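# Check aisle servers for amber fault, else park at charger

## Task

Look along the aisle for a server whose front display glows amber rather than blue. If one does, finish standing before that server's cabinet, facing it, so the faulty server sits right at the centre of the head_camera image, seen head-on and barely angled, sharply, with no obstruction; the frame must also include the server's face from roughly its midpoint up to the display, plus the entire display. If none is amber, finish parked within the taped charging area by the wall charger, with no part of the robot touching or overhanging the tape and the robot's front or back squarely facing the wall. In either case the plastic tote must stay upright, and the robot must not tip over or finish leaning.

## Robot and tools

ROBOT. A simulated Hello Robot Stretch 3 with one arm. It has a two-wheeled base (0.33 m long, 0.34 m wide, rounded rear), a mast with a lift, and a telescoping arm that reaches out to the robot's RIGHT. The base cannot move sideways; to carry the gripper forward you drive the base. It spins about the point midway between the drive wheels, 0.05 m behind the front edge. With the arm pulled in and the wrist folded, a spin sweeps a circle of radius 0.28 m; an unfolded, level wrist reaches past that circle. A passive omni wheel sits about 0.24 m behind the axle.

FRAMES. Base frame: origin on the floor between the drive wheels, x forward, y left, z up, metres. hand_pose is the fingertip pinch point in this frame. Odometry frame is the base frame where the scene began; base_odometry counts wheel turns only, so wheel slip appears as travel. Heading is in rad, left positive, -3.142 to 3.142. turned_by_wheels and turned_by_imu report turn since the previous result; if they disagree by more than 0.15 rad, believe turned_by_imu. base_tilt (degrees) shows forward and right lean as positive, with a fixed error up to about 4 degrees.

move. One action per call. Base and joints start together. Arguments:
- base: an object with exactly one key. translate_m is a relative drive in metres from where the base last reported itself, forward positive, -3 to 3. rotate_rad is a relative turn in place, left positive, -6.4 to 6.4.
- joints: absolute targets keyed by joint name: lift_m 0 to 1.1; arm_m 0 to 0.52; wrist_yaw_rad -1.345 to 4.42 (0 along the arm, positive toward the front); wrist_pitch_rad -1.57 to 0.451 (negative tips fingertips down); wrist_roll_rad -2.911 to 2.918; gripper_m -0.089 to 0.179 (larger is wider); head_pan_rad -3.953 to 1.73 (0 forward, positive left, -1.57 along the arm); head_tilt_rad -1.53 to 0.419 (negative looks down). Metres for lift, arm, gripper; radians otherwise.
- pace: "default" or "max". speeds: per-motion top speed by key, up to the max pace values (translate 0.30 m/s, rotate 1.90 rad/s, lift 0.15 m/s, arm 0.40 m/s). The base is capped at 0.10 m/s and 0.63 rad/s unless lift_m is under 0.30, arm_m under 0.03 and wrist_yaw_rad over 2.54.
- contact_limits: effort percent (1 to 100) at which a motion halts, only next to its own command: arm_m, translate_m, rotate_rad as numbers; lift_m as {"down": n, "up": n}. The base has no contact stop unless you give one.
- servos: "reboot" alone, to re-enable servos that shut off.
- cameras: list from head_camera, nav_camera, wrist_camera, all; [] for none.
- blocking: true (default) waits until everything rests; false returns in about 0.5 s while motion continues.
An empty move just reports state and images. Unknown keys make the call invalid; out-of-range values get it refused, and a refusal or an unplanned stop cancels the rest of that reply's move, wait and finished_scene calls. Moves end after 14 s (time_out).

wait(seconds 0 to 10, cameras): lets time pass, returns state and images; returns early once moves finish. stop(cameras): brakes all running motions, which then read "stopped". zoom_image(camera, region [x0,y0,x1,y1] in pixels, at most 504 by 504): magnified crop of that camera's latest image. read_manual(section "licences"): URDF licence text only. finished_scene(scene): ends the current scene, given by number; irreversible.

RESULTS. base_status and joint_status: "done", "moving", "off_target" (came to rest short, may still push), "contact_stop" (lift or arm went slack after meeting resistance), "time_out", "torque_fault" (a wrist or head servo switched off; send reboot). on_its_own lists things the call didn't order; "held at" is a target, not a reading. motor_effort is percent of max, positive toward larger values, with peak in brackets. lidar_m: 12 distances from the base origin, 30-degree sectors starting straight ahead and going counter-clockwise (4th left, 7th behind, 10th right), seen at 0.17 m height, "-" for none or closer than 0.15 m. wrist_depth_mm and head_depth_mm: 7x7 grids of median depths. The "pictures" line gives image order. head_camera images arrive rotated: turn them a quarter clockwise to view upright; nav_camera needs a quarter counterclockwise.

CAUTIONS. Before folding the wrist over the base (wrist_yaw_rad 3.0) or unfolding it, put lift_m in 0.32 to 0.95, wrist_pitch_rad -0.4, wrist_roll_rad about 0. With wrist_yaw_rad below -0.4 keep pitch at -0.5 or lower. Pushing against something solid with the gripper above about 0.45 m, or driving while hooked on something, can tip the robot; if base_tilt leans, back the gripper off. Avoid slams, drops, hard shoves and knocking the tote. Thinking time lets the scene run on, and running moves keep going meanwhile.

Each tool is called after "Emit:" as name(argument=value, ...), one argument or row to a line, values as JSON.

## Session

Emit:
move(
  joints={"head_pan_rad": 0, "head_tilt_rad": -0.3},
  cameras=["nav_camera"],
)

Emit:
move(
  joints={"head_pan_rad": -1.2, "head_tilt_rad": -0.3},
  cameras=["nav_camera"],
)

Emit:
move(
  joints={"head_pan_rad": -2.5, "head_tilt_rad": -0.3},
  cameras=["nav_camera"],
)

Emit:
move(
  joints={"head_pan_rad": 1.2, "head_tilt_rad": -0.3},
  cameras=["nav_camera"],
)

Scene clock: 0.77 s.
move: done
base_odometry: x=+0.000 y=+0.000 heading=+0.000
turned_by_wheels: +0.000
turned_by_imu: +0.000
base_tilt: forward=+1.0 right=-1.7
lidar_m: 1.43 1.15 0.88 0.86 0.91 1.32 1.87 1.07 1.44 1.12 0.68 0.92
head_depth_mm: 1305 1377 1452 1548 1654 1728 1459 / 1314 1383 1476 1559 1671 1767 1446 / 1328 1403 1486 1580 1677 1707 1442 / 1338 1410 1502 1601 1685 1638 1438 / 1356 1433 1520 1620 1709 1652 1427 / 1371 1442 1530 1639 1757 1805 1417 / 1379 1460 1549 1646 1780 1792 1406
base_status: not commanded
joint_positions: lift_m=+0.459 arm_m=+0.001 wrist_yaw_rad=+2.956 wrist_pitch_rad=-0.558 wrist_roll_rad=+0.000 gripper_m=+0.037 head_pan_rad=+0.000 head_tilt_rad=-0.300
joint_status: all done
measured_speeds: all 0
motor_effort: left_wheel=+0.8(1.8) right_wheel=-0.4(0.6) lift_m=+23.0(23.1) arm_m=-4.5(4.8) wrist_yaw_rad=-0.2(0.6) wrist_pitch_rad=+2.6(2.9) wrist_roll_rad=+0.2(0.3) gripper_m=+0.0(0.5) head_pan_rad=-0.3(2.2) head_tilt_rad=-1.5(6.4)
hand_pose: x=+0.0166 y=+0.0556 z=+0.4417 quat_wxyz=(+0.257, +0.695, +0.131, +0.659) (m; base frame)
wrist_depth_mm: 137 143 - - - - - / 150 156 - - - - - / - 173 1000 - - 981 973 / 871 197 842 841 839 840 812 / 753 709 231 713 701 724 712 / 671 650 128 611 128 630 615 / 587 586 333 413 562 556 552
pictures: nav_camera (sideways)
Images, in order (width x height): nav_camera 672x504.

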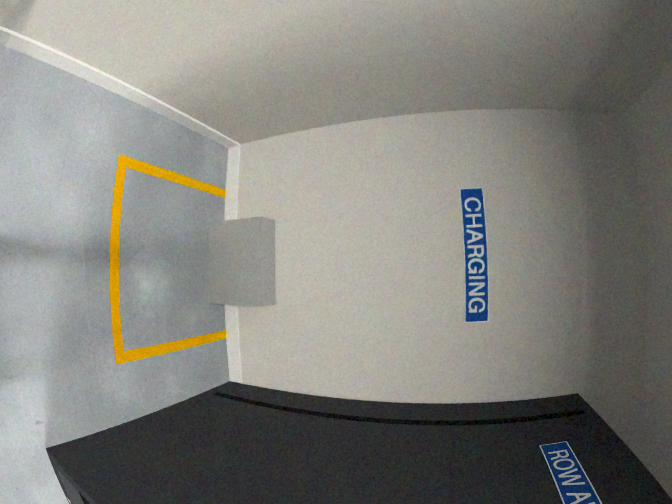

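Scene clock: 1.87 s.
move: done
base_odometry: x=+0.000 y=+0.000 heading=+0.000
turned_by_wheels: +0.000
turned_by_imu: +0.000
base_tilt: forward=+1.0 right=-1.6
lidar_m: 1.43 1.15 0.88 0.86 0.91 1.32 1.87 1.07 1.44 1.12 0.67 0.92
head_depth_mm: 1819 2089 2748 3398 2608 1877 1467 / 1013 1379 1583 1752 2222 1856 1455 / 884 969 1075 1164 1272 1395 1419 / 580 748 810 882 967 1077 1203 / 569 602 638 681 728 783 852 / 599 636 677 723 778 841 915 / 632 674 720 773 836 911 996
base_status: not commanded
joint_positions: lift_m=+0.459 arm_m=+0.001 wrist_yaw_rad=+2.956 wrist_pitch_rad=-0.558 wrist_roll_rad=+0.000 gripper_m=+0.037 head_pan_rad=-1.226 head_tilt_rad=-0.300
joint_status: all done
measured_speeds: all 0
motor_effort: left_wheel=+0.1(0.9) right_wheel=-0.4(0.8) lift_m=+24.6(24.6) arm_m=-5.4(6.1) wrist_yaw_rad=-0.1(0.7) wrist_pitch_rad=+2.8(2.9) wrist_roll_rad=+0.2(0.3) gripper_m=-0.3(0.6) head_pan_rad=+0.9(4.1) head_tilt_rad=-1.6(4.4)
hand_pose: x=+0.0166 y=+0.0556 z=+0.4417 quat_wxyz=(+0.257, +0.695, +0.131, +0.659) (m; base frame)
wrist_depth_mm: 137 143 - - - - - / 149 157 - - - - - / - 173 - - 996 993 994 / 888 198 823 842 839 829 817 / 754 722 231 720 690 714 710 / 660 657 128 618 128 621 623 / 590 585 331 411 555 560 563
pictures: nav_camera (sideways)
Images, in order (width x height): nav_camera 672x504.

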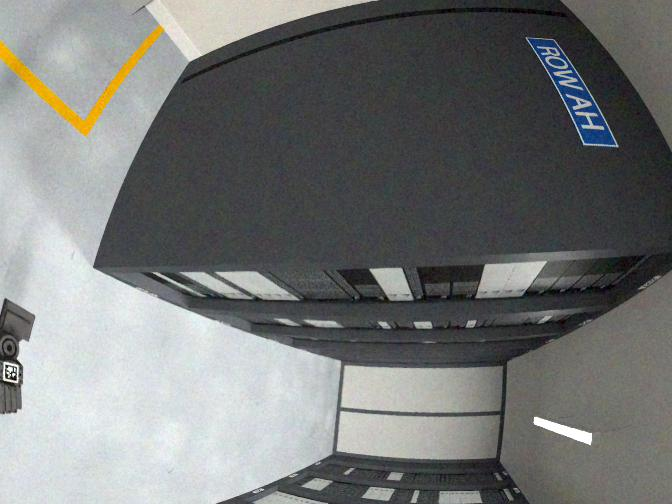

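Scene clock: 3.00 s.
move: done
base_odometry: x=+0.000 y=+0.000 heading=+0.000
turned_by_wheels: +0.000
turned_by_imu: +0.000
base_tilt: forward=+1.0 right=-1.7
lidar_m: 1.43 1.15 0.88 0.86 0.92 1.32 1.87 1.08 1.44 1.12 0.68 0.92
head_depth_mm: 1204 1342 1513 1732 2020 1879 1456 / 1019 1111 1227 1365 1534 1705 1450 / 916 978 1037 1122 1241 1381 1404 / 1047 1095 1154 1225 1294 1377 1366 / 1140 1202 1280 1360 1453 1550 1427 / 1223 1297 1367 1475 1585 1671 1420 / 1405 1504 1621 1751 1915 1790 1404
base_status: not commanded
joint_positions: lift_m=+0.459 arm_m=+0.001 wrist_yaw_rad=+2.956 wrist_pitch_rad=-0.558 wrist_roll_rad=+0.000 gripper_m=+0.037 head_pan_rad=-2.537 head_tilt_rad=-0.300
joint_status: all done
measured_speeds: all 0
motor_effort: left_wheel=+0.0(1.0) right_wheel=-0.7(0.7) lift_m=+26.1(26.1) arm_m=-7.1(7.4) wrist_yaw_rad=-0.4(0.7) wrist_pitch_rad=+2.6(3.0) wrist_roll_rad=+0.1(0.3) gripper_m=+0.3(0.5) head_pan_rad=+1.9(5.2) head_tilt_rad=-1.4(3.6)
hand_pose: x=+0.0166 y=+0.0556 z=+0.4417 quat_wxyz=(+0.257, +0.695, +0.131, +0.659) (m; base frame)
wrist_depth_mm: 137 143 - - - - - / 149 157 - - - - - / - 173 972 - - 971 973 / 881 198 841 865 842 835 827 / 761 717 231 705 688 710 700 / 661 652 128 609 128 623 616 / 588 585 334 410 556 552 546
pictures: nav_camera (sideways)
Images, in order (width x height): nav_camera 672x504.

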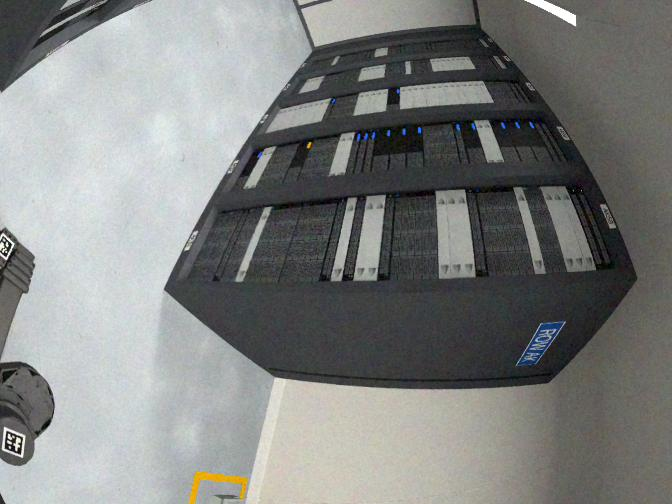

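Scene clock: 6.13 s.
move: done
base_odometry: x=+0.000 y=+0.000 heading=+0.000
turned_by_wheels: +0.000
turned_by_imu: +0.001
base_tilt: forward=+1.1 right=-1.6
lidar_m: 1.43 1.15 0.88 0.86 0.91 1.32 1.87 1.07 1.44 1.12 0.67 0.92
head_depth_mm: 806 862 919 996 1079 1177 1290 / 783 835 893 958 1034 1126 1240 / 759 807 863 925 998 1080 1183 / 739 787 835 895 958 1039 1127 / 719 763 811 865 930 1002 1088 / 703 742 787 839 896 965 1041 / 683 721 763 812 866 932 1005
base_status: not commanded
joint_positions: lift_m=+0.459 arm_m=+0.001 wrist_yaw_rad=+2.956 wrist_pitch_rad=-0.558 wrist_roll_rad=+0.000 gripper_m=+0.037 head_pan_rad=+1.212 head_tilt_rad=-0.300
joint_status: all done
measured_speeds: translate_m=+0.000 rotate_rad=+0.000 lift_m=+0.000 arm_m=+0.000 wrist_yaw_rad=+0.000 wrist_pitch_rad=+0.000 wrist_roll_rad=+0.000 head_pan_rad=-0.024 head_tilt_rad=+0.000
motor_effort: left_wheel=-0.2(1.6) right_wheel=-0.4(0.8) lift_m=+29.9(30.2) arm_m=-11.1(11.1) wrist_yaw_rad=+0.2(1.0) wrist_pitch_rad=+2.6(2.9) wrist_roll_rad=+0.2(0.3) gripper_m=+0.0(0.9) head_pan_rad=-2.5(4.8) head_tilt_rad=-1.3(4.5)
hand_pose: x=+0.0166 y=+0.0556 z=+0.4417 quat_wxyz=(+0.257, +0.695, +0.131, +0.659) (m; base frame)
wrist_depth_mm: 137 144 - - - - - / 150 157 - - - - - / - 173 983 - - 968 955 / 884 198 840 860 837 815 823 / 753 706 231 707 700 705 699 / 664 659 128 612 128 636 628 / 588 577 332 416 555 564 555
pictures: nav_camera (sideways)
Images, in order (width x height): nav_camera 672x504.

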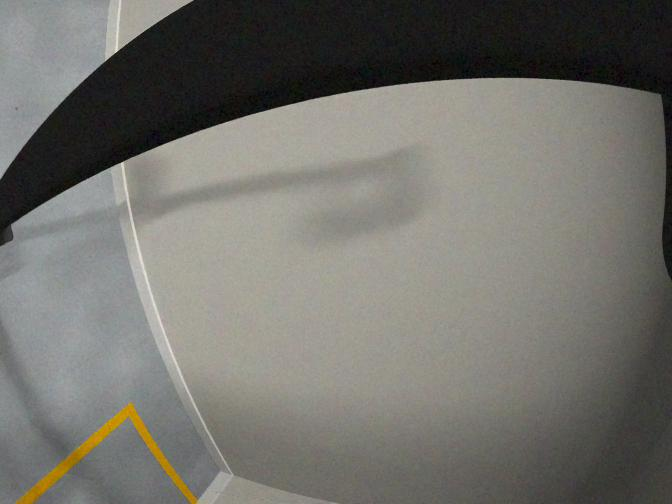

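Emit:
move(
  joints={"head_pan_rad": -2.1, "head_tilt_rad": -0.3},
  cameras=["head_camera","nav_camera"],
)

Scene clock: 11.73 s.
move: done
base_odometry: x=+0.000 y=+0.000 heading=+0.000
turned_by_wheels: +0.000
turned_by_imu: +0.002
base_tilt: forward=+1.1 right=-1.6
lidar_m: 1.43 1.16 0.88 0.86 0.92 1.32 1.87 1.07 1.45 1.12 0.68 0.92
head_depth_mm: 1141 1176 1202 1233 1268 1304 1315 / 1238 1297 1358 1420 1478 1534 1431 / 1545 1596 1649 1715 1774 1709 1440 / 1870 1867 1915 2024 2135 1832 1439 / 2560 2525 2678 2810 2513 1822 1431 / 3264 3258 3515 3575 2491 1807 1420 / 3160 3305 3453 3599 2477 1796 1405
base_status: not commanded
joint_positions: lift_m=+0.459 arm_m=+0.001 wrist_yaw_rad=+2.956 wrist_pitch_rad=-0.558 wrist_roll_rad=+0.000 gripper_m=+0.037 head_pan_rad=-2.112 head_tilt_rad=-0.300
joint_status: all done
measured_speeds: translate_m=+0.000 rotate_rad=+0.000 lift_m=+0.000 arm_m=+0.000 wrist_yaw_rad=+0.000 wrist_pitch_rad=+0.000 wrist_roll_rad=+0.000 head_pan_rad=+0.024 head_tilt_rad=+0.000
motor_effort: left_wheel=+0.1(1.3) right_wheel=-0.4(0.8) lift_m=+35.2(35.9) arm_m=-17.3(17.5) wrist_yaw_rad=+0.1(0.7) wrist_pitch_rad=+2.9(3.0) wrist_roll_rad=+0.2(0.3) gripper_m=+0.2(0.6) head_pan_rad=+2.9(5.3) head_tilt_rad=-1.5(5.7)
hand_pose: x=+0.0166 y=+0.0556 z=+0.4417 quat_wxyz=(+0.257, +0.695, +0.131, +0.659) (m; base frame)
wrist_depth_mm: 137 143 - - - - - / 150 157 - - - - - / - 173 989 - - 990 981 / 887 197 840 840 844 821 819 / 753 714 231 712 715 706 713 / 655 651 128 617 128 630 618 / 585 584 330 410 555 554 552
pictures: head_camera (sideways), nav_camera (sideways)
Images, in order (width x height): head_camera 896x504, nav_camera 672x504.

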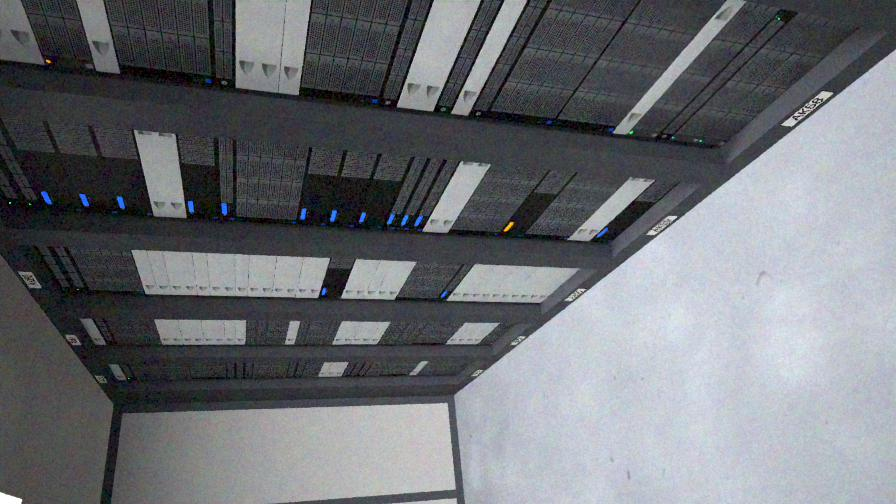

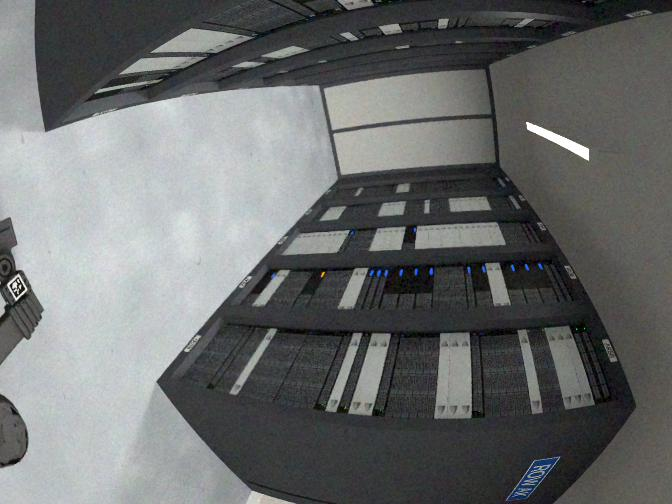

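Emit:
move(
  base={"rotate_rad": -1.59},
  joints={"lift_m": 0.28, "head_pan_rad": -1.65, "head_tilt_rad": -0.59},
  cameras=[],
)

Emit:
move(
  base={"translate_m": 1.5},
  speeds={"translate_m": 0.25},
  cameras=["head_camera","nav_camera"],
)

Scene clock: 34.30 s.
move: done
base_odometry: x=+0.000 y=+0.000 heading=-1.589
turned_by_wheels: -1.589
turned_by_imu: -1.615
base_tilt: forward=+1.1 right=-1.6
lidar_m: 1.19 0.68 0.89 1.43 1.17 0.89 0.87 0.91 1.29 1.99 1.07 1.41
head_depth_mm: 1777 1962 2178 2170 1758 1426 1201 / 1768 1966 2208 2178 1749 1411 1189 / 1776 1975 2230 2232 1736 1417 1186 / 1784 1979 2224 2233 1723 1400 1187 / 1771 1989 2234 2226 1721 1404 1176 / 1780 1973 2247 2207 1702 1390 1176 / 1691 1723 1755 1796 1642 1388 1170
base_status: done
joint_positions: lift_m=+0.280 arm_m=+0.001 wrist_yaw_rad=+2.956 wrist_pitch_rad=-0.558 wrist_roll_rad=+0.000 gripper_m=+0.037 head_pan_rad=-1.649 head_tilt_rad=-0.592
joint_status: all done
measured_speeds: all 0
motor_effort: left_wheel=+11.3(16.1) right_wheel=-12.8(17.3) lift_m=+19.3(33.0) arm_m=-16.6(17.5) wrist_yaw_rad=-0.1(0.7) wrist_pitch_rad=+2.7(3.1) wrist_roll_rad=+0.3(0.4) gripper_m=+0.2(0.7) head_pan_rad=-2.6(5.6) head_tilt_rad=+3.7(5.4)
hand_pose: x=+0.0166 y=+0.0555 z=+0.2625 quat_wxyz=(+0.257, +0.695, +0.131, +0.659) (m; base frame)
wrist_depth_mm: 137 148 - - - 912 639 / 156 158 885 853 824 809 655 / 726 173 711 696 682 683 642 / 598 198 569 584 574 566 560 / 518 293 229 291 476 495 484 / 268 267 128 255 129 432 425 / 239 237 225 228 379 384 381
pictures: none
No camera images: "cameras" was empty.

Scene clock: 42.67 s.
move: done
base_odometry: x=-0.028 y=-1.500 heading=-1.589
turned_by_wheels: +0.000
turned_by_imu: +0.009
base_tilt: forward=+0.9 right=-1.8
lidar_m: 0.88 0.34 0.30 0.29 0.30 0.35 2.36 1.30 0.99 1.00 1.01 1.52
head_depth_mm: 785 861 1001 1168 1357 1422 1202 / 821 904 1002 1124 1310 1414 1199 / 823 914 1024 1172 1365 1414 1187 / 824 913 1029 1177 1369 1411 1184 / 826 915 1031 1173 1367 1399 1183 / 825 914 1011 1152 1316 1394 1179 / 790 864 987 1154 1373 1390 1173
base_status: done
joint_positions: lift_m=+0.280 arm_m=+0.001 wrist_yaw_rad=+2.956 wrist_pitch_rad=-0.558 wrist_roll_rad=+0.000 gripper_m=+0.037 head_pan_rad=-1.650 head_tilt_rad=-0.590
joint_status: not commanded
measured_speeds: all 0
motor_effort: left_wheel=+7.0(16.8) right_wheel=+3.9(9.7) lift_m=+24.3(24.8) arm_m=-15.9(17.1) wrist_yaw_rad=+0.4(0.9) wrist_pitch_rad=+2.5(3.2) wrist_roll_rad=+0.2(0.4) gripper_m=-0.2(0.9) head_pan_rad=-2.1(3.5) head_tilt_rad=+3.4(4.7)
hand_pose: x=+0.0166 y=+0.0555 z=+0.2625 quat_wxyz=(+0.257, +0.695, +0.131, +0.659) (m; base frame)
wrist_depth_mm: 137 148 314 326 341 349 307 / 154 158 347 364 377 375 348 / 357 174 388 412 430 405 452 / 372 199 430 460 463 448 - / 385 293 229 289 454 473 477 / 272 266 128 256 128 434 426 / 238 236 224 229 382 385 384
pictures: head_camera (sideways), nav_camera (sideways)
Images, in order (width x height): head_camera 896x504, nav_camera 672x504.

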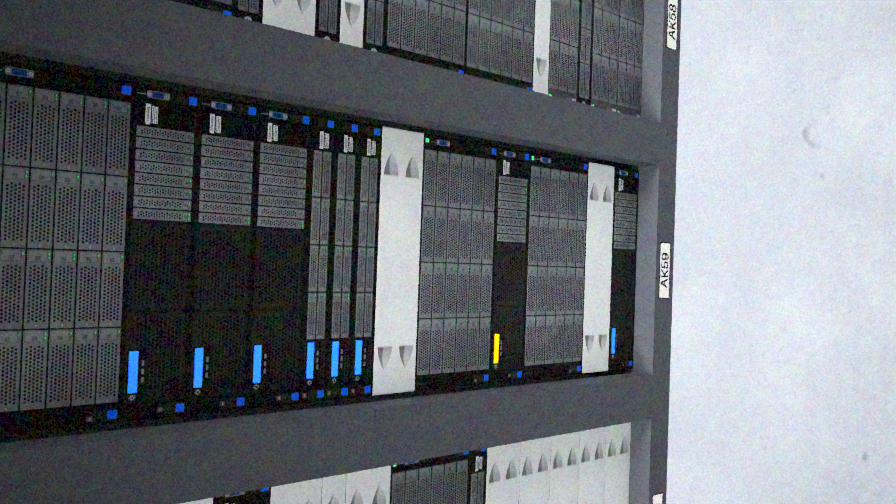

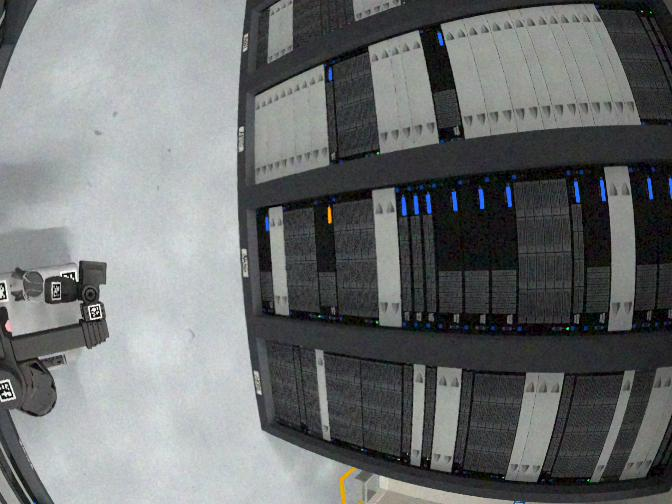

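Emit:
move(
  joints={"head_tilt_rad": -0.685},
  cameras=["head_camera"],
)

Emit:
zoom_image(
  camera="head_camera",
  region=[348, 152, 548, 352],
)

Scene clock: 46.57 s.
move: done
base_odometry: x=-0.028 y=-1.500 heading=-1.589
turned_by_wheels: +0.000
turned_by_imu: +0.001
base_tilt: forward=+1.0 right=-1.6
lidar_m: 0.88 0.34 0.30 0.29 0.31 0.35 2.36 1.29 0.99 1.00 1.01 1.53
head_depth_mm: 793 881 1049 1248 1491 1350 1155 / 830 928 1049 1204 1459 1342 1148 / 830 934 1066 1251 1470 1341 1149 / 830 936 1071 1253 1476 1327 1143 / 829 935 1074 1259 1471 1328 1136 / 832 921 1053 1211 1456 1316 1138 / 795 885 1036 1259 1479 1314 1130
base_status: not commanded
joint_positions: lift_m=+0.280 arm_m=+0.001 wrist_yaw_rad=+2.956 wrist_pitch_rad=-0.558 wrist_roll_rad=+0.000 gripper_m=+0.037 head_pan_rad=-1.650 head_tilt_rad=-0.679
joint_status: all done
measured_speeds: all 0
motor_effort: left_wheel=+7.9(7.9) right_wheel=+3.9(4.2) lift_m=+26.3(26.6) arm_m=-15.2(15.9) wrist_yaw_rad=+0.9(0.9) wrist_pitch_rad=+2.7(3.2) wrist_roll_rad=+0.3(0.3) gripper_m=-0.3(0.4) head_pan_rad=-1.9(2.9) head_tilt_rad=-4.7(5.1)
hand_pose: x=+0.0166 y=+0.0555 z=+0.2625 quat_wxyz=(+0.257, +0.695, +0.131, +0.659) (m; base frame)
wrist_depth_mm: 137 148 315 325 342 346 308 / 154 157 347 363 378 377 346 / 361 173 387 412 429 404 455 / 374 199 432 457 465 446 - / 382 293 229 288 454 477 480 / 270 266 128 255 128 430 423 / 239 237 225 228 382 383 378
pictures: head_camera (sideways)
Images, in order (width x height): head_camera 896x504.

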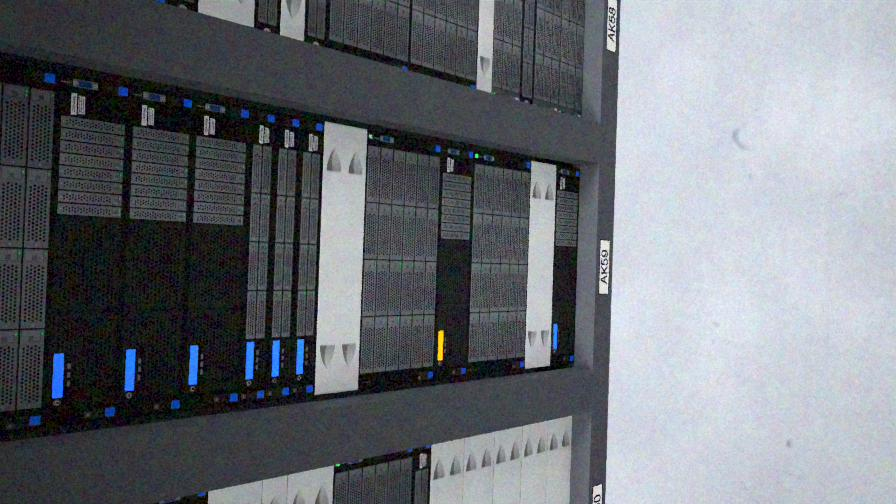

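Scaled by 2.520 from the camera's 896x504 image, which has a finer 1280x720 frame.

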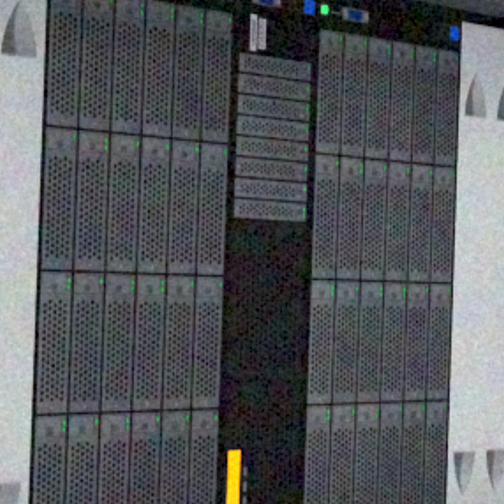

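Emit:
finished_scene(
  scene=3,
  done=true,
)

The scene is finished: the task was done.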